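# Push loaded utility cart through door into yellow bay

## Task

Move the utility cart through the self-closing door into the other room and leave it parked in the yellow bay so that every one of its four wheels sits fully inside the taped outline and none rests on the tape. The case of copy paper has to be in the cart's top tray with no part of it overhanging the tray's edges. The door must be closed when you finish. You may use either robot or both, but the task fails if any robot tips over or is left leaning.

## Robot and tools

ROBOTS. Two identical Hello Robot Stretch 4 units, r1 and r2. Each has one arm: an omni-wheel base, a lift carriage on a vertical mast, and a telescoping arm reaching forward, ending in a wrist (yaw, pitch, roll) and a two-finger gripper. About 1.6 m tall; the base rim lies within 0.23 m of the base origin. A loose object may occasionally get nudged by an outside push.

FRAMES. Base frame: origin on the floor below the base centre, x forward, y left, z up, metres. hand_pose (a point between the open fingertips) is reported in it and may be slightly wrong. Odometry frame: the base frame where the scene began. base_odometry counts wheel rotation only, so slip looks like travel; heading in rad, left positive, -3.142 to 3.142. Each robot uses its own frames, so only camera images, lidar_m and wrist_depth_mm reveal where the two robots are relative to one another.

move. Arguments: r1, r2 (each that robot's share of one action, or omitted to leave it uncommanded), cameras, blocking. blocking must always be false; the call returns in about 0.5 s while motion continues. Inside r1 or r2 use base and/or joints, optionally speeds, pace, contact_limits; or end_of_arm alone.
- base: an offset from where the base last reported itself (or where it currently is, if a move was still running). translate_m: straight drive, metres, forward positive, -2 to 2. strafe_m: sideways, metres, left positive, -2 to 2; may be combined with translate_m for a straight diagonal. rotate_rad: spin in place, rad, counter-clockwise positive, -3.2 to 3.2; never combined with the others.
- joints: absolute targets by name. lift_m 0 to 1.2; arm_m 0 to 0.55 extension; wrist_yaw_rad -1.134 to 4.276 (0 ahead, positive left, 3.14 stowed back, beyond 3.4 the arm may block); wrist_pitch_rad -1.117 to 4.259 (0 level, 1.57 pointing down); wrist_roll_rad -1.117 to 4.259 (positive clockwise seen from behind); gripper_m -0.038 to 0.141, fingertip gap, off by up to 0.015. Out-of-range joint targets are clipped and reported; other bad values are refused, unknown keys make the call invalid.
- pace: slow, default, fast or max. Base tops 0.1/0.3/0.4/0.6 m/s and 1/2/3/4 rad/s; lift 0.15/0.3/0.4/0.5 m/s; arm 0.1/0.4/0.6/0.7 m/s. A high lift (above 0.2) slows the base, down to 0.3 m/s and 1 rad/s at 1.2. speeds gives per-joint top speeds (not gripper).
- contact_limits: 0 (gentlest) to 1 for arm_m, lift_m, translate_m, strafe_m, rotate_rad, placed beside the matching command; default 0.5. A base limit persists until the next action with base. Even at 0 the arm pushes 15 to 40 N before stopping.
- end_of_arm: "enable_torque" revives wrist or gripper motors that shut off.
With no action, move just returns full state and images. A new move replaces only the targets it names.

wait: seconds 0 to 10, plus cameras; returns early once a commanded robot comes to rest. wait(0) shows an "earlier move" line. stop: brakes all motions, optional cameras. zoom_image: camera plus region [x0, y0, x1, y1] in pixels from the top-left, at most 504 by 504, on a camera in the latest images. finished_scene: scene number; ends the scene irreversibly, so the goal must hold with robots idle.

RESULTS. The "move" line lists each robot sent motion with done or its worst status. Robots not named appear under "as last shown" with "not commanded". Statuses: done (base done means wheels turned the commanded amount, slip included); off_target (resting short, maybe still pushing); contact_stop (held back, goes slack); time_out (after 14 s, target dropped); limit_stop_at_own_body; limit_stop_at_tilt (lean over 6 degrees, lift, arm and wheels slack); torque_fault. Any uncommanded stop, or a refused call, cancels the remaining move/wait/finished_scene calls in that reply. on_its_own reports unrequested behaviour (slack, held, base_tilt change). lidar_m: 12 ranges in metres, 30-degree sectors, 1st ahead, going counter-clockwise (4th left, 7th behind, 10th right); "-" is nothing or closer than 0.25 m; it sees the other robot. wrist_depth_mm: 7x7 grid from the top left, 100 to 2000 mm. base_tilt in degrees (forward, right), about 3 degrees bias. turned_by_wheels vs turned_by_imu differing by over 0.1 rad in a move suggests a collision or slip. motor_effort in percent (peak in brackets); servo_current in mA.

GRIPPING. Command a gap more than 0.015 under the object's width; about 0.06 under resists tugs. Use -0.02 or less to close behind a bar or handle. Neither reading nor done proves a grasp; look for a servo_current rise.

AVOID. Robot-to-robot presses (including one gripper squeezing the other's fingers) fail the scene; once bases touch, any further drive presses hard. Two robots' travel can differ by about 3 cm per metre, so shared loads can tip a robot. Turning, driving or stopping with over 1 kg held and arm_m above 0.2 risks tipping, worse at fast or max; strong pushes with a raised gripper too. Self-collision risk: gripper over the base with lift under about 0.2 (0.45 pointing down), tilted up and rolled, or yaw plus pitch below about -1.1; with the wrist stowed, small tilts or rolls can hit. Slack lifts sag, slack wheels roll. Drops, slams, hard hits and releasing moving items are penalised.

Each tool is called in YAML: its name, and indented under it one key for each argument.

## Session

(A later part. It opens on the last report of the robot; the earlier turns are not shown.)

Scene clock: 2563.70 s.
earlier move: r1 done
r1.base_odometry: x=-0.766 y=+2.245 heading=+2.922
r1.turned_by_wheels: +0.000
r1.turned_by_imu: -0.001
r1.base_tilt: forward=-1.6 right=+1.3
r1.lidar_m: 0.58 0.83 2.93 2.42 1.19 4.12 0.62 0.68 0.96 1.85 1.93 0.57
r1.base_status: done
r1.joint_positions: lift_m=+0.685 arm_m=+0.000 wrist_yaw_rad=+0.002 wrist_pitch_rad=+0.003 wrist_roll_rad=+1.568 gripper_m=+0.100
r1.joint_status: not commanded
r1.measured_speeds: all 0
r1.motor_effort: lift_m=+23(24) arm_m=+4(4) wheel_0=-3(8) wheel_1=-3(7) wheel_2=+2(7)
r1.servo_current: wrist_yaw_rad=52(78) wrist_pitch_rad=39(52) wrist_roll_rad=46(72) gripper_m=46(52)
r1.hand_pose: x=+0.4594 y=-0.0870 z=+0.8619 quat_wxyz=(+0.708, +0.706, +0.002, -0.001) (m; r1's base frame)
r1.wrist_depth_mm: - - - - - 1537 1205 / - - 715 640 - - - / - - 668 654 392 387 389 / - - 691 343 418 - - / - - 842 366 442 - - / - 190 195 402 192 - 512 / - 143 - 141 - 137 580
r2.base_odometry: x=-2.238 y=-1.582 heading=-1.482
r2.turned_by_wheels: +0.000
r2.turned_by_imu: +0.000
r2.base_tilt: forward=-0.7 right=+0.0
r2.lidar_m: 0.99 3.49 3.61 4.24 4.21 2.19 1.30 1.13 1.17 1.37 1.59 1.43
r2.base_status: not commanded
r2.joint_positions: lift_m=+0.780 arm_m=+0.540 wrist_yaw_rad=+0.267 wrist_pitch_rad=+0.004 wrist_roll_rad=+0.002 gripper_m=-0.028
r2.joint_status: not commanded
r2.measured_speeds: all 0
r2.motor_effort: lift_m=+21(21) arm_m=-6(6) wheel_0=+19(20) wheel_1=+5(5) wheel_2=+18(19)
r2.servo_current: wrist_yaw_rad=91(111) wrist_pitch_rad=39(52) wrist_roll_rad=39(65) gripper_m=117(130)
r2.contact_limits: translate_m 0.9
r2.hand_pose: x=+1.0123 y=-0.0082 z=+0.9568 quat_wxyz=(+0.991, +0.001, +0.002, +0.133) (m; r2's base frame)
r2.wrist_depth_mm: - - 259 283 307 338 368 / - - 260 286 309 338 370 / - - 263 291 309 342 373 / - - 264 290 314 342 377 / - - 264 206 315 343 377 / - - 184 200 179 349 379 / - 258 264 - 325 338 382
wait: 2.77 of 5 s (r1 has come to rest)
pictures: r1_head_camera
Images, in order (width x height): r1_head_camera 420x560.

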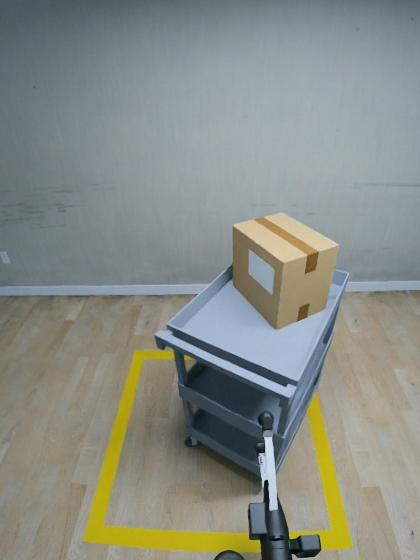

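move:
  blocking: false
  cameras: []
  r1: {"base":{"strafe_m":-1.12},"joints":{"gripper_m":-0.03}}

wait:
  seconds: 8
  cameras: ["r1_head_camera"]

move:
  blocking: false
  cameras: []
  r1: {"base":{"translate_m":0.965}}

wait:
  seconds: 8
  cameras: []

move:
  blocking: false
  cameras: []
  r1: {"base":{"rotate_rad":1.57}}

wait:
  seconds: 6
  cameras: ["r1_head_camera"]

Scene clock: 2580.70 s.
move: r1 moving
r1.base_odometry: x=-0.758 y=+2.280 heading=+2.922
r1.turned_by_wheels: +0.000
r1.turned_by_imu: +0.000
r1.base_tilt: forward=-1.6 right=+1.2
r1.lidar_m: 0.56 0.74 2.99 2.47 1.23 4.20 0.61 0.68 0.95 1.81 1.91 0.67
r1.base_status: strafe_m moving
r1.joint_positions: lift_m=+0.685 arm_m=+0.000 wrist_yaw_rad=+0.002 wrist_pitch_rad=+0.003 wrist_roll_rad=+1.568 gripper_m=+0.084
r1.joint_status: gripper_m moving
r1.measured_speeds: translate_m=+0.000 strafe_m=-0.140 rotate_rad=+0.000 lift_m=+0.000 arm_m=+0.000 wrist_yaw_rad=+0.000 wrist_pitch_rad=+0.000 wrist_roll_rad=+0.000
r1.motor_effort: lift_m=+23(23) arm_m=+4(4) wheel_0=+9(10) wheel_1=-8(11) wheel_2=+1(2)
r1.servo_current: wrist_yaw_rad=46(59) wrist_pitch_rad=46(52) wrist_roll_rad=52(65) gripper_m=111(117)
r1.hand_pose: x=+0.4594 y=-0.0870 z=+0.8619 quat_wxyz=(+0.708, +0.706, +0.002, -0.001) (m; r1's base frame)
r1.wrist_depth_mm: - - - - - 1708 1182 / - - 732 676 - - 917 / - - 683 676 410 - - / - - 654 377 387 387 392 / - - 831 349 433 - - / - - 193 382 191 - 500 / - 152 - 143 - 149 544
r2: as last shown
r2.base_tilt: forward=-0.6 right=+0.0
r2.lidar_m: 0.98 3.51 3.62 4.23 4.20 2.20 1.34 1.13 1.16 1.39 1.60 1.43
r2.motor_effort: lift_m=+21(21) arm_m=-6(6) wheel_0=+20(20) wheel_1=+5(5) wheel_2=+18(19)
r2.servo_current: wrist_yaw_rad=91(98) wrist_pitch_rad=39(46) wrist_roll_rad=65(65) gripper_m=111(124)
r2.contact_limits: translate_m 0.9
r2.wrist_depth_mm: - - 260 287 307 336 370 / - - 260 289 309 340 373 / - - 262 289 310 342 370 / - - 263 291 312 342 375 / - - 264 205 314 345 375 / - - 183 200 179 353 379 / - 257 264 - 325 336 382
pictures: none
No camera images: "cameras" was empty.

Scene clock: 2585.27 s.
earlier move: r1 done
r1.base_odometry: x=-0.522 y=+3.338 heading=+2.922
r1.turned_by_wheels: +0.000
r1.turned_by_imu: -0.006
r1.base_tilt: forward=-1.6 right=+1.3
r1.lidar_m: 2.13 1.12 1.07 2.55 0.92 0.67 0.63 0.67 0.78 0.72 0.77 1.07
r1.base_status: done
r1.joint_positions: lift_m=+0.685 arm_m=+0.000 wrist_yaw_rad=+0.002 wrist_pitch_rad=+0.003 wrist_roll_rad=+1.568 gripper_m=-0.029
r1.joint_status: all done
r1.measured_speeds: all 0
r1.motor_effort: lift_m=+23(23) arm_m=+4(4) wheel_0=+2(12) wheel_1=-1(11) wheel_2=+0(2)
r1.servo_current: wrist_yaw_rad=52(85) wrist_pitch_rad=39(52) wrist_roll_rad=52(65) gripper_m=59(137)
r1.hand_pose: x=+0.4594 y=-0.0870 z=+0.8619 quat_wxyz=(+0.708, +0.706, +0.002, -0.001) (m; r1's base frame)
r1.wrist_depth_mm: - - - - - 1537 1182 / - - - - - 1661 1229 / - - - - - 1708 1229 / - - - - - 1618 1255 / - - - - - 1708 1229 / - - 180 198 173 1661 1281 / - 136 159 - 150 - 1281
r2.base_odometry: x=-2.238 y=-1.582 heading=-1.482
r2.turned_by_wheels: +0.000
r2.turned_by_imu: +0.001
r2.base_tilt: forward=-0.7 right=+0.1
r2.lidar_m: 0.98 3.44 3.63 4.25 4.18 2.22 1.31 1.15 1.14 1.37 1.59 1.44
r2.base_status: not commanded
r2.joint_positions: lift_m=+0.780 arm_m=+0.540 wrist_yaw_rad=+0.267 wrist_pitch_rad=+0.004 wrist_roll_rad=+0.002 gripper_m=-0.028
r2.joint_status: not commanded
r2.measured_speeds: all 0
r2.motor_effort: lift_m=+21(21) arm_m=-6(6) wheel_0=+19(21) wheel_1=+4(5) wheel_2=+19(19)
r2.servo_current: wrist_yaw_rad=98(111) wrist_pitch_rad=46(52) wrist_roll_rad=39(65) gripper_m=117(124)
r2.contact_limits: translate_m 0.9
r2.hand_pose: x=+1.0123 y=-0.0082 z=+0.9568 quat_wxyz=(+0.991, +0.001, +0.002, +0.133) (m; r2's base frame)
r2.wrist_depth_mm: - - 260 285 309 336 370 / - - 260 287 309 340 370 / - - 263 287 310 340 370 / - - 263 289 312 342 375 / - - 265 206 314 343 375 / - - 184 200 178 351 379 / - 259 264 - 327 334 382
wait: 4.57 of 8 s (r1 has come to rest)
pictures: r1_head_camera
Images, in order (width x height): r1_head_camera 420x560.

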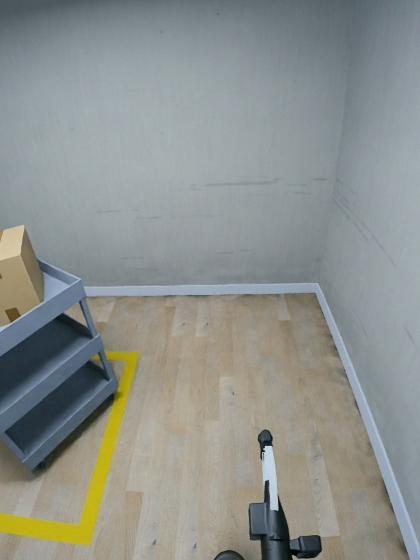

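Scene clock: 2585.77 s.
move: r1 moving
r1.base_odometry: x=-0.553 y=+3.344 heading=+2.922
r1.turned_by_wheels: +0.000
r1.turned_by_imu: +0.000
r1.base_tilt: forward=-1.6 right=+1.3
r1.lidar_m: 2.10 1.10 1.04 2.69 0.97 0.69 0.67 0.71 0.76 0.73 0.77 1.07
r1.base_status: translate_m moving
r1.joint_positions: lift_m=+0.685 arm_m=+0.000 wrist_yaw_rad=+0.002 wrist_pitch_rad=+0.003 wrist_roll_rad=+1.568 gripper_m=-0.029
r1.joint_status: not commanded
r1.measured_speeds: translate_m=+0.121 strafe_m=-0.001 rotate_rad=+0.004 lift_m=+0.000 arm_m=+0.000 wrist_yaw_rad=+0.000 wrist_pitch_rad=+0.000 wrist_roll_rad=+0.000
r1.motor_effort: lift_m=+23(23) arm_m=+3(4) wheel_0=+7(8) wheel_1=+6(8) wheel_2=-8(9)
r1.servo_current: wrist_yaw_rad=46(52) wrist_pitch_rad=46(52) wrist_roll_rad=65(65) gripper_m=65(65)
r1.hand_pose: x=+0.4594 y=-0.0870 z=+0.8619 quat_wxyz=(+0.708, +0.706, +0.002, -0.001) (m; r1's base frame)
r1.wrist_depth_mm: - - - - - - 1205 / - - - - - 1618 1255 / - - - - - 1661 1229 / - - - - - 1618 1255 / - - - - - 1661 1255 / - - 180 198 173 1661 1255 / - 135 159 - 150 1464 1229
r2: as last shown
r2.turned_by_imu: +0.000
r2.lidar_m: 0.99 3.45 3.63 4.24 4.19 2.19 1.32 1.15 1.14 1.38 1.57 1.43
r2.motor_effort: lift_m=+21(21) arm_m=-6(6) wheel_0=+20(20) wheel_1=+5(5) wheel_2=+19(19)
r2.servo_current: wrist_yaw_rad=104(104) wrist_pitch_rad=39(46) wrist_roll_rad=52(52) gripper_m=117(124)
r2.contact_limits: translate_m 0.9
r2.wrist_depth_mm: - - 259 285 307 338 370 / - - 260 287 309 338 370 / - - 262 289 309 340 370 / - - 263 290 314 342 375 / - - 264 206 314 345 375 / - - 184 200 179 349 379 / - 258 265 - 325 334 382
pictures: none
No camera images: "cameras" was empty.

Scene clock: 2589.97 s.
earlier move: r1 done
r1.base_odometry: x=-1.464 y=+3.548 heading=+2.922
r1.turned_by_wheels: +0.000
r1.turned_by_imu: +0.000
r1.base_tilt: forward=-1.6 right=+1.3
r1.lidar_m: 1.16 1.22 0.62 0.60 0.86 1.68 1.60 1.06 0.79 0.74 0.77 1.08
r1.base_status: done
r1.joint_positions: lift_m=+0.685 arm_m=+0.000 wrist_yaw_rad=+0.002 wrist_pitch_rad=+0.003 wrist_roll_rad=+1.568 gripper_m=-0.029
r1.joint_status: not commanded
r1.measured_speeds: all 0
r1.motor_effort: lift_m=+23(23) arm_m=+4(4) wheel_0=+3(9) wheel_1=+1(8) wheel_2=+0(11)
r1.servo_current: wrist_yaw_rad=46(72) wrist_pitch_rad=39(52) wrist_roll_rad=59(65) gripper_m=59(65)
r1.hand_pose: x=+0.4594 y=-0.0870 z=+0.8619 quat_wxyz=(+0.708, +0.706, +0.002, -0.001) (m; r1's base frame)
r1.wrist_depth_mm: - - - - - - - / - - - - - - - / - - - - - - - / - - - - - - - / - - - - - - - / - - 180 198 173 - - / - 136 159 - 150 - -
r2.base_odometry: x=-2.238 y=-1.582 heading=-1.482
r2.turned_by_wheels: +0.000
r2.turned_by_imu: +0.001
r2.base_tilt: forward=-0.7 right=+0.1
r2.lidar_m: 0.95 3.47 3.60 4.22 4.20 2.17 1.33 1.14 1.15 1.39 1.61 1.42
r2.base_status: not commanded
r2.joint_positions: lift_m=+0.780 arm_m=+0.540 wrist_yaw_rad=+0.267 wrist_pitch_rad=+0.004 wrist_roll_rad=+0.002 gripper_m=-0.028
r2.joint_status: not commanded
r2.measured_speeds: all 0
r2.on_its_own: wrist_yaw_rad is at rest, and its servo_current (111 mA) is outside its rest range (0 to 104 mA)
r2.motor_effort: lift_m=+21(21) arm_m=-5(6) wheel_0=+20(20) wheel_1=+4(5) wheel_2=+18(19)
r2.servo_current: wrist_yaw_rad=111(111) wrist_pitch_rad=46(52) wrist_roll_rad=52(59) gripper_m=124(124)
r2.contact_limits: translate_m 0.9
r2.hand_pose: x=+1.0123 y=-0.0082 z=+0.9568 quat_wxyz=(+0.991, +0.001, +0.002, +0.133) (m; r2's base frame)
r2.wrist_depth_mm: - - 259 286 307 338 366 / - - 260 287 309 336 368 / - - 262 290 310 342 373 / - - 263 290 312 342 375 / - - 263 205 312 345 375 / - - 184 200 179 351 379 / - 258 264 - 325 334 382
wait: 4.20 of 8 s (r1 has come to rest)
pictures: none
No camera images: "cameras" was empty.

Scene clock: 2590.47 s.
move: r1 moving
r1.base_odometry: x=-1.464 y=+3.548 heading=-3.109
r1.turned_by_wheels: +0.252
r1.turned_by_imu: +0.252
r1.base_tilt: forward=-1.6 right=+1.3
r1.lidar_m: 1.18 1.36 0.62 0.68 1.88 1.58 1.56 0.88 0.74 0.72 0.86 1.18
r1.base_status: rotate_rad moving
r1.joint_positions: lift_m=+0.685 arm_m=+0.000 wrist_yaw_rad=+0.002 wrist_pitch_rad=+0.003 wrist_roll_rad=+1.568 gripper_m=-0.029
r1.joint_status: not commanded
r1.measured_speeds: translate_m=-0.001 strafe_m=+0.001 rotate_rad=+0.971 lift_m=+0.000 arm_m=+0.000 wrist_yaw_rad=+0.000 wrist_pitch_rad=+0.000 wrist_roll_rad=+0.000
r1.motor_effort: lift_m=+23(23) arm_m=+4(4) wheel_0=-9(9) wheel_1=-6(8) wheel_2=-7(7)
r1.servo_current: wrist_yaw_rad=52(59) wrist_pitch_rad=46(52) wrist_roll_rad=59(59) gripper_m=59(65)
r1.hand_pose: x=+0.4594 y=-0.0870 z=+0.8619 quat_wxyz=(+0.708, +0.706, +0.002, -0.001) (m; r1's base frame)
r1.wrist_depth_mm: - - - - - - - / - - - - - - - / - - - - - - - / - - - - - - - / - - - - - - - / - - 180 198 174 - - / - 135 158 - 150 - -
r2.base_odometry: x=-2.238 y=-1.582 heading=-1.482
r2.turned_by_wheels: +0.000
r2.turned_by_imu: +0.000
r2.base_tilt: forward=-0.7 right=+0.1
r2.lidar_m: 0.98 3.47 3.60 4.24 4.19 2.16 1.31 1.15 1.14 1.37 1.58 1.41
r2.base_status: not commanded
r2.joint_positions: lift_m=+0.780 arm_m=+0.540 wrist_yaw_rad=+0.267 wrist_pitch_rad=+0.004 wrist_roll_rad=+0.002 gripper_m=-0.028
r2.joint_status: not commanded
r2.measured_speeds: all 0
r2.motor_effort: lift_m=+21(21) arm_m=-6(6) wheel_0=+20(20) wheel_1=+4(5) wheel_2=+18(19)
r2.servo_current: wrist_yaw_rad=104(111) wrist_pitch_rad=52(52) wrist_roll_rad=59(59) gripper_m=124(124)
r2.contact_limits: translate_m 0.9
r2.hand_pose: x=+1.0123 y=-0.0082 z=+0.9568 quat_wxyz=(+0.991, +0.001, +0.002, +0.133) (m; r2's base frame)
r2.wrist_depth_mm: - - 259 285 307 338 368 / - - 260 286 309 338 373 / - - 262 289 310 340 370 / - - 264 290 312 342 377 / - - 264 204 314 345 382 / - - 184 200 179 351 379 / - 258 264 - 325 334 382
pictures: none
No camera images: "cameras" was empty.

Scene clock: 2592.03 s.
earlier move: r1 done
r1.base_odometry: x=-1.464 y=+3.548 heading=-1.791
r1.turned_by_wheels: +1.318
r1.turned_by_imu: +1.325
r1.base_tilt: forward=-1.6 right=+1.3
r1.lidar_m: 0.61 0.86 1.68 1.60 1.06 0.76 0.73 0.76 1.04 1.16 1.20 0.65
r1.base_status: done
r1.joint_positions: lift_m=+0.685 arm_m=+0.000 wrist_yaw_rad=+0.002 wrist_pitch_rad=+0.003 wrist_roll_rad=+1.568 gripper_m=-0.029
r1.joint_status: not commanded
r1.measured_speeds: all 0
r1.motor_effort: lift_m=+23(23) arm_m=+1(4) wheel_0=-2(10) wheel_1=-2(9) wheel_2=-1(8)
r1.servo_current: wrist_yaw_rad=46(72) wrist_pitch_rad=39(52) wrist_roll_rad=33(65) gripper_m=59(65)
r1.hand_pose: x=+0.4594 y=-0.0870 z=+0.8619 quat_wxyz=(+0.708, +0.706, +0.002, -0.001) (m; r1's base frame)
r1.wrist_depth_mm: - - - - - 1708 1205 / - - - 640 - 1618 - / - - 615 477 - - - / - - 559 549 931 - - / - - 521 521 1008 - - / - - 208 198 179 - - / - - 176 179 158 - -
r2.base_odometry: x=-2.238 y=-1.582 heading=-1.482
r2.turned_by_wheels: +0.000
r2.turned_by_imu: +0.000
r2.base_tilt: forward=-0.7 right=+0.0
r2.lidar_m: 0.98 3.49 3.60 4.23 4.20 2.21 1.32 1.13 1.14 1.37 1.60 1.43
r2.base_status: not commanded
r2.joint_positions: lift_m=+0.780 arm_m=+0.540 wrist_yaw_rad=+0.267 wrist_pitch_rad=+0.004 wrist_roll_rad=+0.002 gripper_m=-0.028
r2.joint_status: not commanded
r2.measured_speeds: all 0
r2.motor_effort: lift_m=+21(21) arm_m=-6(6) wheel_0=+20(20) wheel_1=+4(5) wheel_2=+18(19)
r2.servo_current: wrist_yaw_rad=98(111) wrist_pitch_rad=39(52) wrist_roll_rad=52(65) gripper_m=117(124)
r2.contact_limits: translate_m 0.9
r2.hand_pose: x=+1.0123 y=-0.0082 z=+0.9568 quat_wxyz=(+0.991, +0.001, +0.002, +0.133) (m; r2's base frame)
r2.wrist_depth_mm: - - 258 286 307 338 368 / - - 262 287 307 338 368 / - - 263 291 310 340 370 / - - 264 290 312 342 375 / - - 265 206 314 343 375 / - - 184 200 179 351 382 / - 259 264 - 324 334 382
wait: 1.57 of 6 s (r1 has come to rest)
pictures: r1_head_camera
Images, in order (width x height): r1_head_camera 420x560.

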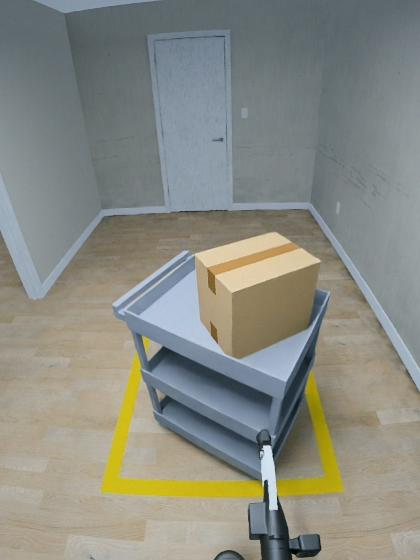

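move:
  blocking: false
  cameras: []
  r1: {"base":{"strafe_m":-0.05},"joints":{"lift_m":0.325}}

wait:
  seconds: 4
  cameras: []

wait:
  seconds: 1
  cameras: ["r1_head_camera","r1_wrist_camera"]

Scene clock: 2601.97 s.
move: r1 moving
r1.base_odometry: x=-1.497 y=+3.555 heading=-1.791
r1.turned_by_wheels: +0.000
r1.turned_by_imu: +0.000
r1.base_tilt: forward=-1.6 right=+1.3
r1.lidar_m: 0.60 0.83 1.72 1.62 1.06 0.77 0.73 0.78 1.08 1.13 1.18 0.74
r1.base_status: strafe_m moving
r1.joint_positions: lift_m=+0.648 arm_m=+0.000 wrist_yaw_rad=+0.002 wrist_pitch_rad=+0.003 wrist_roll_rad=+1.568 gripper_m=-0.029
r1.joint_status: lift_m moving
r1.measured_speeds: translate_m=+0.000 strafe_m=-0.105 rotate_rad=-0.002 lift_m=-0.146 arm_m=+0.000 wrist_yaw_rad=+0.000 wrist_pitch_rad=+0.000 wrist_roll_rad=+0.000
r1.motor_effort: lift_m=+11(20) arm_m=-4(4) wheel_0=+3(9) wheel_1=-2(10) wheel_2=+0(1)
r1.servo_current: wrist_yaw_rad=59(65) wrist_pitch_rad=46(46) wrist_roll_rad=46(59) gripper_m=65(72)
r1.hand_pose: x=+0.4594 y=-0.0870 z=+0.8248 quat_wxyz=(+0.708, +0.706, +0.002, -0.001) (m; r1's base frame)
r1.wrist_depth_mm: - - - - - 1661 1160 / - - - - - 1537 1255 / - - 627 512 - - - / - - 580 392 - - - / - 554 535 399 - - - / - 512 209 198 178 - - / - - 176 180 165 - -
r2: as last shown
r2.lidar_m: 1.00 3.49 3.61 4.22 4.21 2.20 1.33 1.15 1.15 1.36 1.59 1.40
r2.motor_effort: lift_m=+21(21) arm_m=-6(6) wheel_0=+19(20) wheel_1=+5(5) wheel_2=+18(19)
r2.servo_current: wrist_yaw_rad=98(104) wrist_pitch_rad=46(46) wrist_roll_rad=46(59) gripper_m=124(124)
r2.contact_limits: translate_m 0.9
r2.wrist_depth_mm: - - 260 287 307 336 366 / - - 260 287 309 340 368 / - - 263 290 310 340 370 / - - 264 289 314 343 375 / - - 265 206 314 343 379 / - - 184 200 178 351 379 / - 259 264 - 325 336 382
pictures: none
No camera images: "cameras" was empty.

Scene clock: 2603.93 s.
earlier move: r1 done
r1.base_odometry: x=-1.513 y=+3.559 heading=-1.791
r1.turned_by_wheels: +0.000
r1.turned_by_imu: +0.000
r1.base_tilt: forward=-1.6 right=+1.3
r1.lidar_m: 0.61 0.83 1.73 1.66 1.04 0.78 0.72 0.76 1.05 1.11 1.15 0.83
r1.base_status: done
r1.joint_positions: lift_m=+0.325 arm_m=+0.000 wrist_yaw_rad=+0.002 wrist_pitch_rad=+0.003 wrist_roll_rad=+1.568 gripper_m=-0.029
r1.joint_status: all done
r1.measured_speeds: all 0
r1.motor_effort: lift_m=+13(20) arm_m=-4(4) wheel_0=+0(9) wheel_1=+0(10) wheel_2=+0(1)
r1.servo_current: wrist_yaw_rad=52(78) wrist_pitch_rad=52(52) wrist_roll_rad=33(65) gripper_m=59(72)
r1.hand_pose: x=+0.4594 y=-0.0870 z=+0.5027 quat_wxyz=(+0.708, +0.706, +0.002, -0.001) (m; r1's base frame)
r1.wrist_depth_mm: - - - - 1808 1060 661 / - - - - 1863 842 707 / - 627 - - - 597 654 / 462 597 - - - - 442 / 407 585 - 384 - - 402 / 430 580 185 198 177 - 442 / 469 500 176 159 165 - 496
r2.base_odometry: x=-2.238 y=-1.582 heading=-1.482
r2.turned_by_wheels: +0.000
r2.turned_by_imu: +0.000
r2.base_tilt: forward=-0.6 right=+0.1
r2.lidar_m: 1.00 3.47 3.61 4.24 4.20 2.20 1.31 1.14 1.14 1.39 1.61 1.43
r2.base_status: not commanded
r2.joint_positions: lift_m=+0.780 arm_m=+0.540 wrist_yaw_rad=+0.267 wrist_pitch_rad=+0.004 wrist_roll_rad=+0.002 gripper_m=-0.028
r2.joint_status: not commanded
r2.measured_speeds: all 0
r2.motor_effort: lift_m=+21(21) arm_m=-6(6) wheel_0=+19(20) wheel_1=+4(5) wheel_2=+19(19)
r2.servo_current: wrist_yaw_rad=98(111) wrist_pitch_rad=39(46) wrist_roll_rad=46(59) gripper_m=124(124)
r2.contact_limits: translate_m 0.9
r2.hand_pose: x=+1.0123 y=-0.0082 z=+0.9568 quat_wxyz=(+0.991, +0.001, +0.002, +0.133) (m; r2's base frame)
r2.wrist_depth_mm: - - 260 286 309 336 370 / - - 262 289 309 338 370 / - - 263 289 310 342 373 / - - 264 290 312 342 373 / - - 264 205 314 347 377 / - - 184 200 179 353 382 / - 258 263 - 325 334 382
wait: 1.97 of 4 s (r1 has come to rest)
pictures: none
No camera images: "cameras" was empty.

Scene clock: 2604.93 s.
r1.base_odometry: x=-1.513 y=+3.559 heading=-1.791
r1.turned_by_wheels: +0.000
r1.turned_by_imu: +0.000
r1.base_tilt: forward=-1.6 right=+1.3
r1.lidar_m: 0.62 0.82 1.72 1.65 1.07 0.76 0.73 0.74 1.06 1.11 1.16 0.81
r1.base_status: done
r1.joint_positions: lift_m=+0.325 arm_m=+0.000 wrist_yaw_rad=+0.002 wrist_pitch_rad=+0.003 wrist_roll_rad=+1.568 gripper_m=-0.029
r1.joint_status: all done
r1.measured_speeds: all 0
r1.motor_effort: lift_m=+13(20) arm_m=-3(4) wheel_0=+0(9) wheel_1=+0(10) wheel_2=+0(1)
r1.servo_current: wrist_yaw_rad=65(78) wrist_pitch_rad=39(52) wrist_roll_rad=46(65) gripper_m=59(72)
r1.hand_pose: x=+0.4594 y=-0.0870 z=+0.5027 quat_wxyz=(+0.708, +0.706, +0.002, -0.001) (m; r1's base frame)
r1.wrist_depth_mm: - - - - 1863 1060 668 / - - - - 1863 831 707 / - 627 - - - 597 654 / 462 597 - - - - 445 / 407 585 - 387 - - 404 / 427 580 185 198 177 - 439 / 473 500 176 159 165 - 488
r2.base_odometry: x=-2.238 y=-1.582 heading=-1.482
r2.turned_by_wheels: +0.000
r2.turned_by_imu: +0.000
r2.base_tilt: forward=-0.7 right=+0.1
r2.lidar_m: 0.97 3.43 3.60 4.23 4.20 2.22 1.32 1.14 1.14 1.37 1.61 1.43
r2.base_status: not commanded
r2.joint_positions: lift_m=+0.780 arm_m=+0.540 wrist_yaw_rad=+0.267 wrist_pitch_rad=+0.004 wrist_roll_rad=+0.002 gripper_m=-0.028
r2.joint_status: not commanded
r2.measured_speeds: all 0
r2.motor_effort: lift_m=+21(21) arm_m=-6(6) wheel_0=+20(20) wheel_1=+5(5) wheel_2=+18(19)
r2.servo_current: wrist_yaw_rad=104(111) wrist_pitch_rad=52(46) wrist_roll_rad=46(59) gripper_m=117(124)
r2.contact_limits: translate_m 0.9
r2.hand_pose: x=+1.0123 y=-0.0082 z=+0.9568 quat_wxyz=(+0.991, +0.001, +0.002, +0.133) (m; r2's base frame)
r2.wrist_depth_mm: - - 260 286 309 336 370 / - - 260 287 307 340 368 / - - 262 289 310 342 373 / - - 263 291 312 340 375 / - - 264 206 312 343 377 / - - 184 200 178 349 379 / - 258 264 - 325 336 382
wait: 1.00 s; at rest by 0.27 s
pictures: r1_head_camera, r1_wrist_camera
Images, in order (width x height): r1_head_camera 420x560, r1_wrist_camera 616x392.

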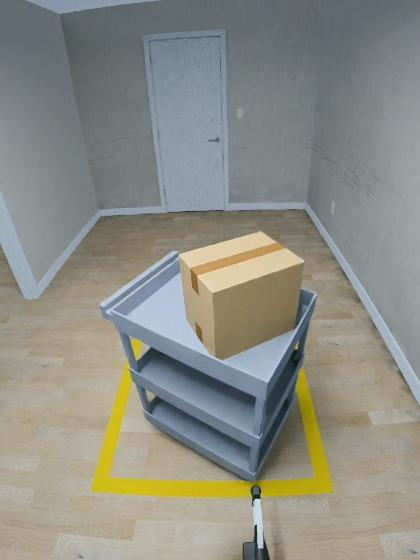

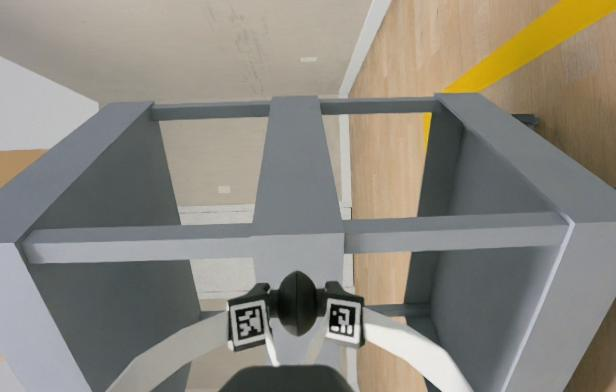

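move:
  blocking: false
  cameras: []
  r1: {"base":{"translate_m":0.32},"pace":"slow"}

wait:
  seconds: 8
  cameras: ["r1_head_camera","r1_wrist_camera","r1_head_right_camera"]

Scene clock: 2617.50 s.
move: r1 moving
r1.base_odometry: x=-1.515 y=+3.546 heading=-1.791
r1.turned_by_wheels: +0.000
r1.turned_by_imu: +0.000
r1.base_tilt: forward=-1.6 right=+1.3
r1.lidar_m: 0.58 0.81 1.71 1.64 1.09 0.78 0.73 0.78 1.07 1.11 1.15 0.78
r1.base_status: translate_m moving
r1.joint_positions: lift_m=+0.325 arm_m=+0.000 wrist_yaw_rad=+0.002 wrist_pitch_rad=+0.003 wrist_roll_rad=+1.568 gripper_m=-0.029
r1.joint_status: not commanded
r1.measured_speeds: translate_m=+0.048 strafe_m=+0.000 rotate_rad=+0.000 lift_m=+0.000 arm_m=+0.000 wrist_yaw_rad=+0.000 wrist_pitch_rad=+0.000 wrist_roll_rad=+0.000
r1.motor_effort: lift_m=+13(13) arm_m=-3(4) wheel_0=+7(7) wheel_1=+6(6) wheel_2=-5(7)
r1.servo_current: wrist_yaw_rad=39(52) wrist_pitch_rad=46(46) wrist_roll_rad=59(59) gripper_m=59(65)
r1.hand_pose: x=+0.4594 y=-0.0870 z=+0.5027 quat_wxyz=(+0.708, +0.706, +0.002, -0.001) (m; r1's base frame)
r1.wrist_depth_mm: - - - - 1863 1060 661 / - - - - 1863 831 707 / 627 640 - - - 574 654 / 459 597 - - - - 421 / 410 - - 370 - - 392 / 427 580 185 198 177 - 424 / 449 500 176 160 165 - 480
r2: as last shown
r2.base_tilt: forward=-0.6 right=+0.0
r2.lidar_m: 1.01 3.47 3.62 4.21 4.22 2.20 1.33 1.14 1.16 1.38 1.60 1.45
r2.motor_effort: lift_m=+21(21) arm_m=-6(6) wheel_0=+20(20) wheel_1=+4(5) wheel_2=+19(19)
r2.servo_current: wrist_yaw_rad=104(104) wrist_pitch_rad=46(46) wrist_roll_rad=52(52) gripper_m=130(130)
r2.contact_limits: translate_m 0.9
r2.wrist_depth_mm: - - 260 286 307 336 370 / - - 262 287 309 338 370 / - - 262 287 309 340 375 / - - 263 289 310 342 375 / - - 265 206 314 343 377 / - - 183 200 178 351 377 / - 258 263 - 324 334 382
pictures: none
No camera images: "cameras" was empty.

Scene clock: 2621.47 s.
earlier move: r1 done
r1.base_odometry: x=-1.583 y=+3.246 heading=-1.791
r1.turned_by_wheels: +0.000
r1.turned_by_imu: +0.000
r1.base_tilt: forward=-1.6 right=+1.3
r1.lidar_m: 0.45 0.52 1.73 1.65 1.55 1.09 1.05 1.11 1.17 1.11 1.16 0.43
r1.base_status: done
r1.joint_positions: lift_m=+0.325 arm_m=+0.000 wrist_yaw_rad=+0.000 wrist_pitch_rad=+0.003 wrist_roll_rad=+1.568 gripper_m=-0.029
r1.joint_status: not commanded
r1.measured_speeds: all 0
r1.motor_effort: lift_m=+13(13) arm_m=+4(5) wheel_0=+2(8) wheel_1=+2(6) wheel_2=-3(9)
r1.servo_current: wrist_yaw_rad=65(65) wrist_pitch_rad=33(52) wrist_roll_rad=52(65) gripper_m=52(72)
r1.hand_pose: x=+0.4592 y=-0.0874 z=+0.5027 quat_wxyz=(+0.708, +0.706, +0.001, -0.001) (m; r1's base frame)
r1.wrist_depth_mm: - - - - 1863 976 661 / - - - - 1708 1078 676 / - - 210 211 1397 - - / 436 640 220 218 1537 - 477 / 436 634 229 226 1576 - 480 / 407 621 187 198 180 - 484 / 418 504 166 - 158 - 480
r2.base_odometry: x=-2.238 y=-1.582 heading=-1.482
r2.turned_by_wheels: +0.000
r2.turned_by_imu: +0.001
r2.base_tilt: forward=-0.7 right=+0.1
r2.lidar_m: 0.98 3.50 3.59 4.25 4.22 2.18 1.30 1.14 1.16 1.37 1.58 1.45
r2.base_status: not commanded
r2.joint_positions: lift_m=+0.780 arm_m=+0.540 wrist_yaw_rad=+0.267 wrist_pitch_rad=+0.004 wrist_roll_rad=+0.002 gripper_m=-0.028
r2.joint_status: not commanded
r2.measured_speeds: all 0
r2.motor_effort: lift_m=+21(21) arm_m=-6(6) wheel_0=+20(20) wheel_1=+4(5) wheel_2=+18(19)
r2.servo_current: wrist_yaw_rad=91(111) wrist_pitch_rad=39(46) wrist_roll_rad=52(65) gripper_m=124(130)
r2.contact_limits: translate_m 0.9
r2.hand_pose: x=+1.0123 y=-0.0082 z=+0.9568 quat_wxyz=(+0.991, +0.001, +0.002, +0.133) (m; r2's base frame)
r2.wrist_depth_mm: - - 259 285 307 338 368 / - - 262 286 309 338 368 / - - 262 290 310 342 373 / - - 263 289 312 343 375 / - - 263 206 314 343 379 / - - 183 201 178 351 382 / - 258 264 - 324 334 384
wait: 3.97 of 8 s (r1 has come to rest)
pictures: r1_head_camera, r1_head_right_camera, r1_wrist_camera
Images, in order (width x height): r1_head_camera 420x560, r1_head_right_camera 420x672, r1_wrist_camera 616x392.

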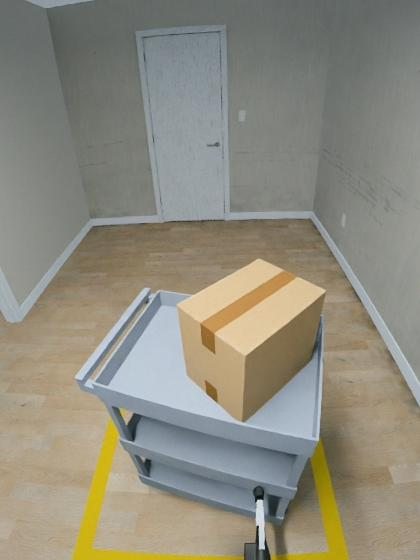

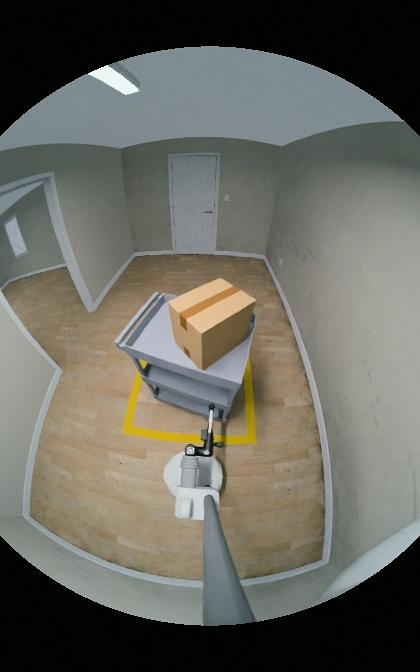

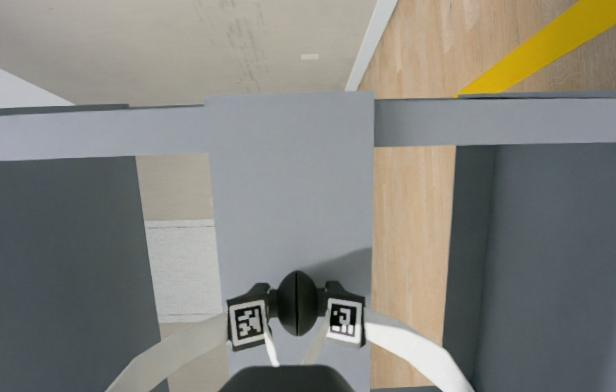

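move:
  blocking: false
  cameras: []
  r1: {"base":{"translate_m":0.12},"pace":"slow"}

wait:
  seconds: 5
  cameras: []

move:
  blocking: false
  cameras: []
  r1: {"base":{"translate_m":-0.4}}

wait:
  seconds: 5
  cameras: ["r1_head_camera","r1_head_left_camera","r1_head_right_camera"]

zoom_image:
  camera: "r1_head_camera"
  region: [60, 220, 420, 560]

Scene clock: 2636.17 s.
move: r1 moving
r1.base_odometry: x=-1.585 y=+3.234 heading=-1.791
r1.turned_by_wheels: +0.000
r1.turned_by_imu: +0.000
r1.base_tilt: forward=-1.6 right=+1.3
r1.lidar_m: 0.44 0.50 1.72 1.65 1.54 1.10 1.06 1.10 1.13 1.11 1.18 0.45
r1.base_status: translate_m moving
r1.joint_positions: lift_m=+0.325 arm_m=+0.000 wrist_yaw_rad=+0.000 wrist_pitch_rad=+0.003 wrist_roll_rad=+1.568 gripper_m=-0.029
r1.joint_status: not commanded
r1.measured_speeds: translate_m=+0.048 strafe_m=+0.000 rotate_rad=+0.000 lift_m=+0.000 arm_m=+0.000 wrist_yaw_rad=-0.002 wrist_pitch_rad=+0.000 wrist_roll_rad=+0.000
r1.motor_effort: lift_m=+13(13) arm_m=+4(5) wheel_0=+6(6) wheel_1=+7(7) wheel_2=-10(10)
r1.servo_current: wrist_yaw_rad=46(59) wrist_pitch_rad=39(52) wrist_roll_rad=59(65) gripper_m=52(59)
r1.hand_pose: x=+0.4592 y=-0.0874 z=+0.5027 quat_wxyz=(+0.708, +0.706, +0.001, -0.001) (m; r1's base frame)
r1.wrist_depth_mm: - - - - 1863 991 661 / - - - - 1661 1160 668 / - - 212 212 1397 - 477 / 436 634 220 218 1576 - 473 / 433 634 229 226 1618 - 477 / 407 621 187 198 180 - 480 / 421 500 180 155 159 - 480
r2: as last shown
r2.turned_by_imu: +0.000
r2.base_tilt: forward=-0.7 right=+0.0
r2.lidar_m: 0.98 3.49 3.61 4.24 4.20 2.20 1.31 1.12 1.16 1.36 1.60 1.41
r2.motor_effort: lift_m=+21(21) arm_m=-6(6) wheel_0=+20(20) wheel_1=+5(5) wheel_2=+19(19)
r2.servo_current: wrist_yaw_rad=91(104) wrist_pitch_rad=39(46) wrist_roll_rad=52(59) gripper_m=124(124)
r2.contact_limits: translate_m 0.9
r2.wrist_depth_mm: - - 259 285 307 338 368 / - - 260 286 310 340 368 / - - 262 290 309 338 370 / - - 264 290 314 343 375 / - - 264 206 314 343 377 / - - 184 200 179 353 379 / - 258 264 - 324 338 384
pictures: none
No camera images: "cameras" was empty.

Scene clock: 2638.13 s.
earlier move: r1 done
r1.base_odometry: x=-1.609 y=+3.129 heading=-1.791
r1.turned_by_wheels: +0.000
r1.turned_by_imu: +0.000
r1.base_tilt: forward=-1.6 right=+1.3
r1.lidar_m: 0.44 0.47 1.70 1.64 1.69 1.25 1.18 1.24 1.14 1.11 1.17 0.46
r1.base_status: done
r1.joint_positions: lift_m=+0.325 arm_m=+0.000 wrist_yaw_rad=-0.001 wrist_pitch_rad=+0.003 wrist_roll_rad=+1.568 gripper_m=-0.029
r1.joint_status: not commanded
r1.measured_speeds: all 0
r1.motor_effort: lift_m=+13(13) arm_m=+5(5) wheel_0=+4(7) wheel_1=+3(7) wheel_2=-4(10)
r1.servo_current: wrist_yaw_rad=52(72) wrist_pitch_rad=46(52) wrist_roll_rad=52(65) gripper_m=59(59)
r1.hand_pose: x=+0.4591 y=-0.0876 z=+0.5027 quat_wxyz=(+0.708, +0.706, +0.001, -0.001) (m; r1's base frame)
r1.wrist_depth_mm: - - - - 1808 991 668 / - - 234 235 242 - - / 415 - 234 234 1576 654 455 / 433 597 232 233 1576 - 473 / 436 634 232 232 1618 - 480 / 407 634 187 199 180 - 480 / 424 504 183 183 151 - 480
r2.base_odometry: x=-2.238 y=-1.582 heading=-1.482
r2.turned_by_wheels: +0.000
r2.turned_by_imu: +0.000
r2.base_tilt: forward=-0.6 right=+0.1
r2.lidar_m: 0.96 3.48 3.61 4.23 4.19 2.18 1.31 1.14 1.13 1.38 1.58 1.43
r2.base_status: not commanded
r2.joint_positions: lift_m=+0.780 arm_m=+0.540 wrist_yaw_rad=+0.267 wrist_pitch_rad=+0.004 wrist_roll_rad=+0.002 gripper_m=-0.028
r2.joint_status: not commanded
r2.measured_speeds: all 0
r2.motor_effort: lift_m=+21(21) arm_m=-6(6) wheel_0=+20(20) wheel_1=+4(5) wheel_2=+18(19)
r2.servo_current: wrist_yaw_rad=98(104) wrist_pitch_rad=39(52) wrist_roll_rad=59(59) gripper_m=117(130)
r2.contact_limits: translate_m 0.9
r2.hand_pose: x=+1.0123 y=-0.0082 z=+0.9568 quat_wxyz=(+0.991, +0.001, +0.002, +0.133) (m; r2's base frame)
r2.wrist_depth_mm: - - 259 286 307 338 368 / - - 262 286 309 338 370 / - - 263 290 310 342 373 / - - 263 291 312 343 375 / - - 264 205 314 345 377 / - - 183 200 179 351 379 / - 258 264 - 324 334 379
wait: 1.97 of 5 s (r1 has come to rest)
pictures: none
No camera images: "cameras" was empty.

Scene clock: 2638.63 s.
move: r1 moving
r1.base_odometry: x=-1.602 y=+3.160 heading=-1.791
r1.turned_by_wheels: +0.000
r1.turned_by_imu: +0.000
r1.base_tilt: forward=-1.6 right=+1.3
r1.lidar_m: 0.47 0.49 1.71 1.64 1.64 1.18 1.13 1.19 1.18 1.10 1.16 0.49
r1.base_status: translate_m moving
r1.joint_positions: lift_m=+0.325 arm_m=+0.000 wrist_yaw_rad=-0.001 wrist_pitch_rad=+0.003 wrist_roll_rad=+1.568 gripper_m=-0.029
r1.joint_status: not commanded
r1.measured_speeds: translate_m=-0.122 strafe_m=-0.001 rotate_rad=+0.005 lift_m=+0.000 arm_m=+0.000 wrist_yaw_rad=+0.000 wrist_pitch_rad=+0.000 wrist_roll_rad=+0.000
r1.motor_effort: lift_m=+13(13) arm_m=+5(5) wheel_0=-5(8) wheel_1=-4(6) wheel_2=+10(10)
r1.servo_current: wrist_yaw_rad=39(65) wrist_pitch_rad=46(46) wrist_roll_rad=46(72) gripper_m=59(59)
r1.hand_pose: x=+0.4591 y=-0.0876 z=+0.5027 quat_wxyz=(+0.708, +0.706, +0.001, -0.001) (m; r1's base frame)
r1.wrist_depth_mm: - - - - 1863 1078 661 / - - - - 262 - 647 / 415 - - - 1576 683 477 / 439 640 - - 1576 - 477 / 430 634 - - 1576 - 480 / 407 621 188 198 256 - 477 / 418 500 166 - 158 - 477
r2: as last shown
r2.base_tilt: forward=-0.7 right=+0.0
r2.lidar_m: 0.97 3.48 3.62 4.23 4.21 2.21 1.31 1.13 1.14 1.37 1.60 1.41
r2.motor_effort: lift_m=+21(21) arm_m=-6(6) wheel_0=+20(20) wheel_1=+5(5) wheel_2=+19(19)
r2.servo_current: wrist_yaw_rad=104(104) wrist_pitch_rad=46(52) wrist_roll_rad=52(59) gripper_m=104(124)
r2.contact_limits: translate_m 0.9
r2.wrist_depth_mm: - - 260 286 307 338 370 / - - 260 287 309 338 370 / - - 263 289 312 342 373 / - - 263 290 312 342 377 / - - 265 205 312 342 373 / - - 184 200 179 351 379 / - 258 264 - 325 336 384
pictures: none
No camera images: "cameras" was empty.

Scene clock: 2640.97 s.
earlier move: r1 done
r1.base_odometry: x=-1.521 y=+3.520 heading=-1.791
r1.turned_by_wheels: +0.000
r1.turned_by_imu: -0.001
r1.base_tilt: forward=-1.6 right=+1.3
r1.lidar_m: 0.83 0.85 1.72 1.63 1.15 0.83 0.76 0.82 1.13 1.10 1.16 0.88
r1.base_status: done
r1.joint_positions: lift_m=+0.325 arm_m=+0.000 wrist_yaw_rad=-0.001 wrist_pitch_rad=+0.003 wrist_roll_rad=+1.568 gripper_m=-0.029
r1.joint_status: not commanded
r1.measured_speeds: all 0
r1.motor_effort: lift_m=+13(13) arm_m=+4(5) wheel_0=-2(9) wheel_1=-1(7) wheel_2=-1(10)
r1.servo_current: wrist_yaw_rad=52(65) wrist_pitch_rad=39(52) wrist_roll_rad=52(72) gripper_m=59(59)
r1.hand_pose: x=+0.4591 y=-0.0876 z=+0.5027 quat_wxyz=(+0.708, +0.706, +0.001, -0.001) (m; r1's base frame)
r1.wrist_depth_mm: - - - - 1863 1042 668 / - - - - 1863 960 707 / - - - - 1921 831 715 / 831 640 - - - 634 723 / 668 627 - - - 634 723 / 707 621 184 198 177 627 732 / - 143 172 159 158 - 732
r2.base_odometry: x=-2.238 y=-1.582 heading=-1.482
r2.turned_by_wheels: +0.000
r2.turned_by_imu: +0.000
r2.base_tilt: forward=-0.6 right=+0.0
r2.lidar_m: 0.96 3.50 3.60 4.25 4.21 2.21 1.32 1.15 1.15 1.34 1.58 1.44
r2.base_status: not commanded
r2.joint_positions: lift_m=+0.780 arm_m=+0.540 wrist_yaw_rad=+0.267 wrist_pitch_rad=+0.004 wrist_roll_rad=+0.002 gripper_m=-0.028
r2.joint_status: not commanded
r2.measured_speeds: all 0
r2.motor_effort: lift_m=+21(21) arm_m=-6(6) wheel_0=+20(20) wheel_1=+5(5) wheel_2=+18(19)
r2.servo_current: wrist_yaw_rad=98(111) wrist_pitch_rad=46(52) wrist_roll_rad=46(59) gripper_m=117(130)
r2.contact_limits: translate_m 0.9
r2.hand_pose: x=+1.0123 y=-0.0082 z=+0.9568 quat_wxyz=(+0.991, +0.001, +0.002, +0.133) (m; r2's base frame)
r2.wrist_depth_mm: - - 260 286 309 338 368 / - - 262 287 307 338 370 / - - 263 290 310 340 370 / - - 264 290 312 342 375 / - - 266 206 314 343 377 / - - 184 200 179 351 379 / - 259 264 - 325 332 384
wait: 2.33 of 5 s (r1 has come to rest)
pictures: r1_head_camera, r1_head_left_camera, r1_head_right_camera
Images, in order (width x height): r1_head_camera 420x560, r1_head_left_camera 420x672, r1_head_right_camera 420x672.

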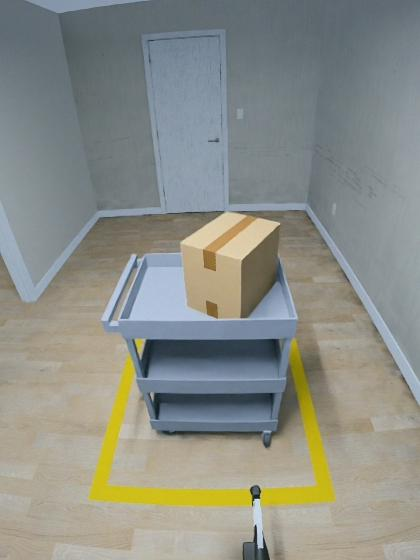

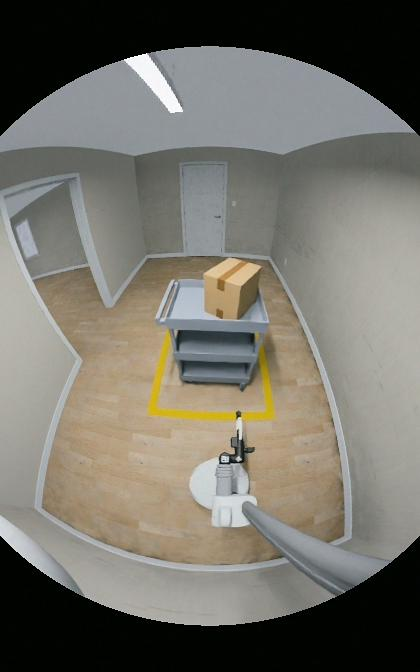

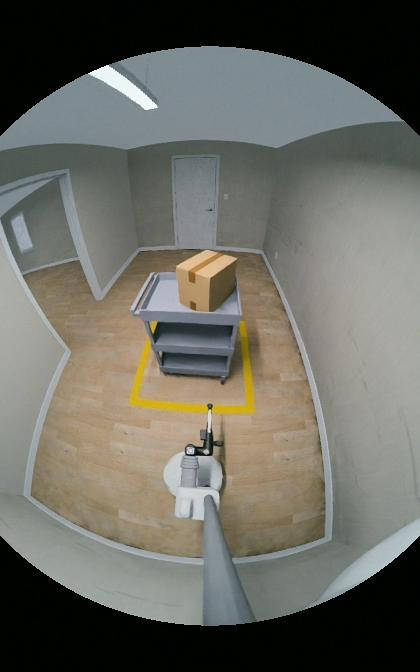

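Scaled by 1.400 from the camera's 420x560 image, which has a finer 600x800 frame.

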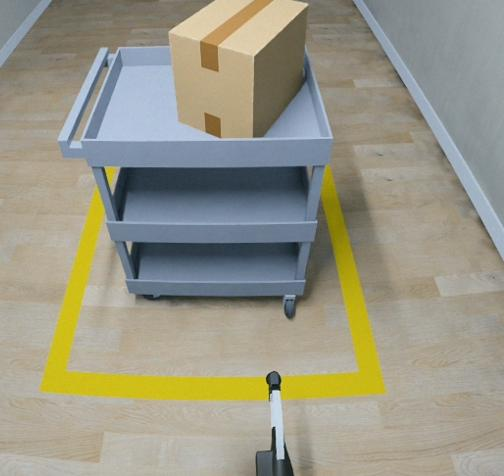

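zoom_image:
  camera: "r1_head_camera"
  region: [90, 190, 310, 350]

Scaled by 2.291 from the camera's 420x560 image, which has a finer 600x800 frame.

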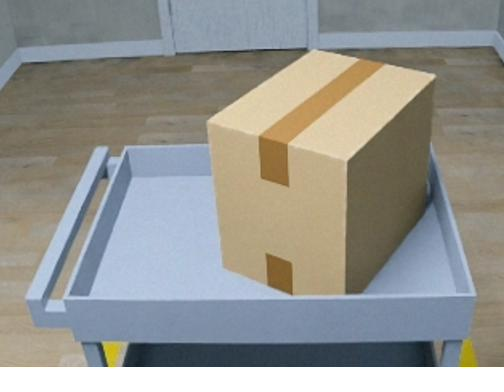

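move:
  blocking: false
  cameras: []
  r2: {"base":{"translate_m":0.09,"strafe_m":0.085},"pace":"slow","contact_limits":{"translate_m":0.9}}

wait:
  seconds: 4
  cameras: ["r2_head_camera"]

move:
  blocking: false
  cameras: []
  r2: {"base":{"translate_m":0.127,"strafe_m":0.08},"pace":"slow","contact_limits":{"translate_m":0.9}}

wait:
  seconds: 4
  cameras: ["r2_head_camera"]

Scene clock: 2659.20 s.
move: r2 moving
r1: as last shown
r1.turned_by_imu: +0.000
r1.base_tilt: forward=-1.6 right=+1.2
r1.lidar_m: 0.82 0.88 1.73 1.64 1.13 0.81 0.76 0.81 1.12 1.12 1.17 0.88
r1.motor_effort: lift_m=+13(13) arm_m=+4(5) wheel_0=-2(2) wheel_1=-1(1) wheel_2=-1(1)
r1.servo_current: wrist_yaw_rad=46(65) wrist_pitch_rad=46(46) wrist_roll_rad=26(65) gripper_m=59(59)
r1.wrist_depth_mm: - - - - 1863 1042 661 / - - - - 1983 946 707 / - - - - 1921 842 715 / 842 640 - - - 627 723 / 668 621 - - - 627 715 / 715 621 183 198 177 621 723 / - 143 173 159 158 - 715
r2.base_odometry: x=-2.228 y=-1.591 heading=-1.480
r2.turned_by_wheels: +0.002
r2.turned_by_imu: +0.003
r2.base_tilt: forward=-0.7 right=+0.0
r2.lidar_m: 0.96 3.45 3.61 4.23 4.22 2.21 1.31 1.16 1.14 1.38 1.59 1.43
r2.base_status: translate_m moving; strafe_m moving
r2.joint_positions: lift_m=+0.780 arm_m=+0.540 wrist_yaw_rad=+0.267 wrist_pitch_rad=+0.004 wrist_roll_rad=+0.002 gripper_m=-0.028
r2.joint_status: not commanded
r2.measured_speeds: translate_m=+0.036 strafe_m=+0.035 rotate_rad=-0.001 lift_m=+0.000 arm_m=+0.000 wrist_yaw_rad=+0.000 wrist_pitch_rad=+0.000 wrist_roll_rad=+0.000
r2.motor_effort: lift_m=+21(21) arm_m=-6(6) wheel_0=+11(21) wheel_1=+15(16) wheel_2=+5(16)
r2.servo_current: wrist_yaw_rad=91(104) wrist_pitch_rad=39(46) wrist_roll_rad=46(59) gripper_m=117(124)
r2.contact_limits: translate_m 0.9
r2.hand_pose: x=+1.0123 y=-0.0082 z=+0.9568 quat_wxyz=(+0.991, +0.001, +0.002, +0.133) (m; r2's base frame)
r2.wrist_depth_mm: - - 258 283 304 334 362 / - - 260 286 307 336 362 / - - 263 287 309 336 368 / - - 264 208 310 338 368 / - - 263 204 312 342 370 / - - 185 200 180 347 375 / - 258 265 - 324 345 377
pictures: none
No camera images: "cameras" was empty.

Scene clock: 2661.20 s.
earlier move: r2 done
r1.base_odometry: x=-1.521 y=+3.520 heading=-1.791
r1.turned_by_wheels: +0.000
r1.turned_by_imu: +0.000
r1.base_tilt: forward=-1.6 right=+1.3
r1.lidar_m: 0.83 0.87 1.71 1.62 1.13 0.82 0.76 0.80 1.09 1.11 1.17 0.88
r1.base_status: not commanded
r1.joint_positions: lift_m=+0.325 arm_m=+0.000 wrist_yaw_rad=-0.001 wrist_pitch_rad=+0.003 wrist_roll_rad=+1.568 gripper_m=-0.029
r1.joint_status: not commanded
r1.measured_speeds: all 0
r1.motor_effort: lift_m=+13(13) arm_m=+5(5) wheel_0=-2(3) wheel_1=+0(1) wheel_2=-1(1)
r1.servo_current: wrist_yaw_rad=46(65) wrist_pitch_rad=46(52) wrist_roll_rad=52(65) gripper_m=52(59)
r1.hand_pose: x=+0.4591 y=-0.0876 z=+0.5027 quat_wxyz=(+0.708, +0.706, +0.001, -0.001) (m; r1's base frame)
r1.wrist_depth_mm: - - - - 1863 1060 668 / - - - - 1863 946 707 / - - - - 1983 842 707 / 842 640 - - - 627 715 / 668 634 - - - 621 723 / 707 627 183 199 178 627 723 / - 143 173 159 158 - 732
r2.base_odometry: x=-2.145 y=-1.664 heading=-1.481
r2.turned_by_wheels: -0.001
r2.turned_by_imu: +0.001
r2.base_tilt: forward=-0.6 right=+0.1
r2.lidar_m: 0.97 3.47 3.48 4.15 4.21 2.40 1.45 1.26 1.27 1.51 1.60 1.32
r2.base_status: done
r2.joint_positions: lift_m=+0.780 arm_m=+0.540 wrist_yaw_rad=+0.267 wrist_pitch_rad=+0.004 wrist_roll_rad=+0.002 gripper_m=-0.028
r2.joint_status: not commanded
r2.measured_speeds: all 0
r2.motor_effort: lift_m=+21(21) arm_m=-6(6) wheel_0=+3(21) wheel_1=+6(17) wheel_2=+4(16)
r2.servo_current: wrist_yaw_rad=91(111) wrist_pitch_rad=39(52) wrist_roll_rad=52(59) gripper_m=117(124)
r2.contact_limits: translate_m 0.9
r2.hand_pose: x=+1.0123 y=-0.0082 z=+0.9568 quat_wxyz=(+0.991, +0.001, +0.002, +0.133) (m; r2's base frame)
r2.wrist_depth_mm: - - 265 197 291 309 324 / - - 265 200 294 312 329 / - - 268 203 297 314 325 / - - 268 207 297 314 329 / - - 268 206 300 317 332 / - - 180 201 178 320 332 / - 159 272 - 306 312 338
wait: 2.00 of 4 s (r2 has come to rest)
pictures: r2_head_camera
Images, in order (width x height): r2_head_camera 420x560.

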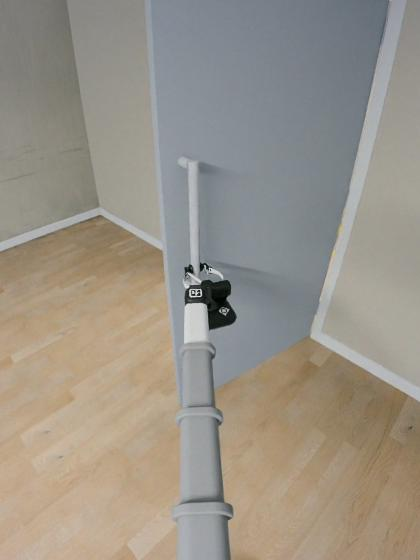

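Scene clock: 2661.70 s.
move: r2 moving
r1: as last shown
r1.lidar_m: 0.83 0.87 1.74 1.63 1.13 0.81 0.77 0.83 1.13 1.11 1.16 0.83
r1.motor_effort: lift_m=+13(13) arm_m=+5(5) wheel_0=-2(2) wheel_1=-1(1) wheel_2=-1(1)
r1.servo_current: wrist_yaw_rad=46(72) wrist_pitch_rad=46(46) wrist_roll_rad=52(59) gripper_m=52(59)
r1.wrist_depth_mm: - - - - 1863 1060 661 / - - - - 1921 931 707 / - - - - 1921 854 707 / 831 640 - - - 627 723 / 661 634 - - - 634 732 / 715 627 183 198 177 634 732 / - 143 173 159 158 - 723
r2.base_odometry: x=-2.136 y=-1.675 heading=-1.480
r2.turned_by_wheels: +0.001
r2.turned_by_imu: +0.001
r2.base_tilt: forward=-0.6 right=+0.1
r2.lidar_m: 0.99 3.45 3.46 4.09 4.21 2.43 1.48 1.28 1.29 1.53 1.58 1.32
r2.base_status: translate_m moving; strafe_m moving
r2.joint_positions: lift_m=+0.780 arm_m=+0.540 wrist_yaw_rad=+0.267 wrist_pitch_rad=+0.004 wrist_roll_rad=+0.002 gripper_m=-0.028
r2.joint_status: not commanded
r2.measured_speeds: translate_m=+0.046 strafe_m=+0.030 rotate_rad=-0.002 lift_m=+0.000 arm_m=+0.000 wrist_yaw_rad=+0.000 wrist_pitch_rad=+0.000 wrist_roll_rad=+0.000
r2.motor_effort: lift_m=+21(21) arm_m=-6(6) wheel_0=+5(5) wheel_1=+12(12) wheel_2=-1(3)
r2.servo_current: wrist_yaw_rad=98(104) wrist_pitch_rad=39(46) wrist_roll_rad=39(52) gripper_m=117(124)
r2.contact_limits: translate_m 0.9
r2.hand_pose: x=+1.0123 y=-0.0082 z=+0.9568 quat_wxyz=(+0.991, +0.001, +0.002, +0.133) (m; r2's base frame)
r2.wrist_depth_mm: - - 264 197 291 306 322 / - - 266 200 294 307 320 / - - 267 202 294 309 324 / - - 268 205 296 310 324 / - - 270 202 298 312 327 / - - 180 201 179 314 330 / - 159 271 - 304 309 334
pictures: none
No camera images: "cameras" was empty.

Scene clock: 2663.87 s.
earlier move: r2 done
r1.base_odometry: x=-1.521 y=+3.520 heading=-1.791
r1.turned_by_wheels: +0.000
r1.turned_by_imu: +0.000
r1.base_tilt: forward=-1.6 right=+1.3
r1.lidar_m: 0.83 0.86 1.71 1.63 1.12 0.81 0.76 0.80 1.13 1.12 1.16 0.89
r1.base_status: not commanded
r1.joint_positions: lift_m=+0.325 arm_m=+0.000 wrist_yaw_rad=-0.001 wrist_pitch_rad=+0.003 wrist_roll_rad=+1.568 gripper_m=-0.029
r1.joint_status: not commanded
r1.measured_speeds: all 0
r1.motor_effort: lift_m=+13(13) arm_m=+5(5) wheel_0=-2(3) wheel_1=-1(1) wheel_2=-1(1)
r1.servo_current: wrist_yaw_rad=46(72) wrist_pitch_rad=46(52) wrist_roll_rad=46(65) gripper_m=52(59)
r1.hand_pose: x=+0.4591 y=-0.0876 z=+0.5027 quat_wxyz=(+0.708, +0.706, +0.001, -0.001) (m; r1's base frame)
r1.wrist_depth_mm: - - - - 1863 1060 661 / - - - - 1921 960 707 / - - - - 1921 842 715 / 831 640 - - - 627 715 / 668 634 - - - 627 715 / 707 634 183 199 177 621 723 / - 143 173 159 158 - 732
r2.base_odometry: x=-2.054 y=-1.784 heading=-1.481
r2.turned_by_wheels: -0.001
r2.turned_by_imu: +0.001
r2.base_tilt: forward=-0.6 right=+0.1
r2.lidar_m: 0.98 3.32 3.34 3.99 4.22 2.72 1.62 1.41 1.41 1.70 1.58 1.25
r2.base_status: done
r2.joint_positions: lift_m=+0.780 arm_m=+0.540 wrist_yaw_rad=+0.262 wrist_pitch_rad=+0.004 wrist_roll_rad=+0.002 gripper_m=-0.028
r2.joint_status: not commanded
r2.measured_speeds: all 0
r2.motor_effort: lift_m=+21(21) arm_m=-6(6) wheel_0=-3(6) wheel_1=+3(12) wheel_2=+3(4)
r2.servo_current: wrist_yaw_rad=72(104) wrist_pitch_rad=39(52) wrist_roll_rad=46(59) gripper_m=124(130)
r2.contact_limits: translate_m 0.9
r2.hand_pose: x=+1.0122 y=-0.0097 z=+0.9568 quat_wxyz=(+0.991, +0.001, +0.002, +0.131) (m; r2's base frame)
r2.wrist_depth_mm: - - 273 200 281 283 287 / - - 274 201 282 286 290 / - - 278 202 283 286 291 / - - 279 204 285 289 294 / - - 279 203 287 291 294 / - - 182 202 178 294 297 / - 155 283 - 291 291 298
wait: 2.17 of 4 s (r2 has come to rest)
pictures: r2_head_camera
Images, in order (width x height): r2_head_camera 420x560.

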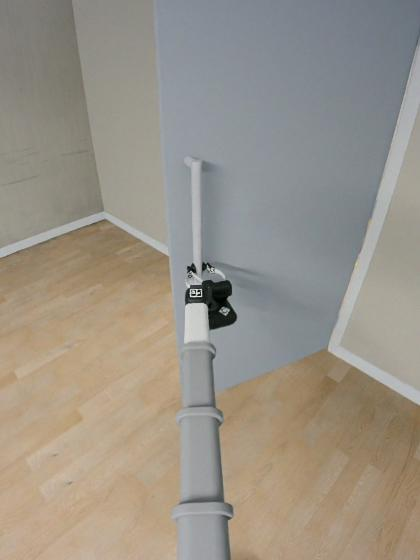

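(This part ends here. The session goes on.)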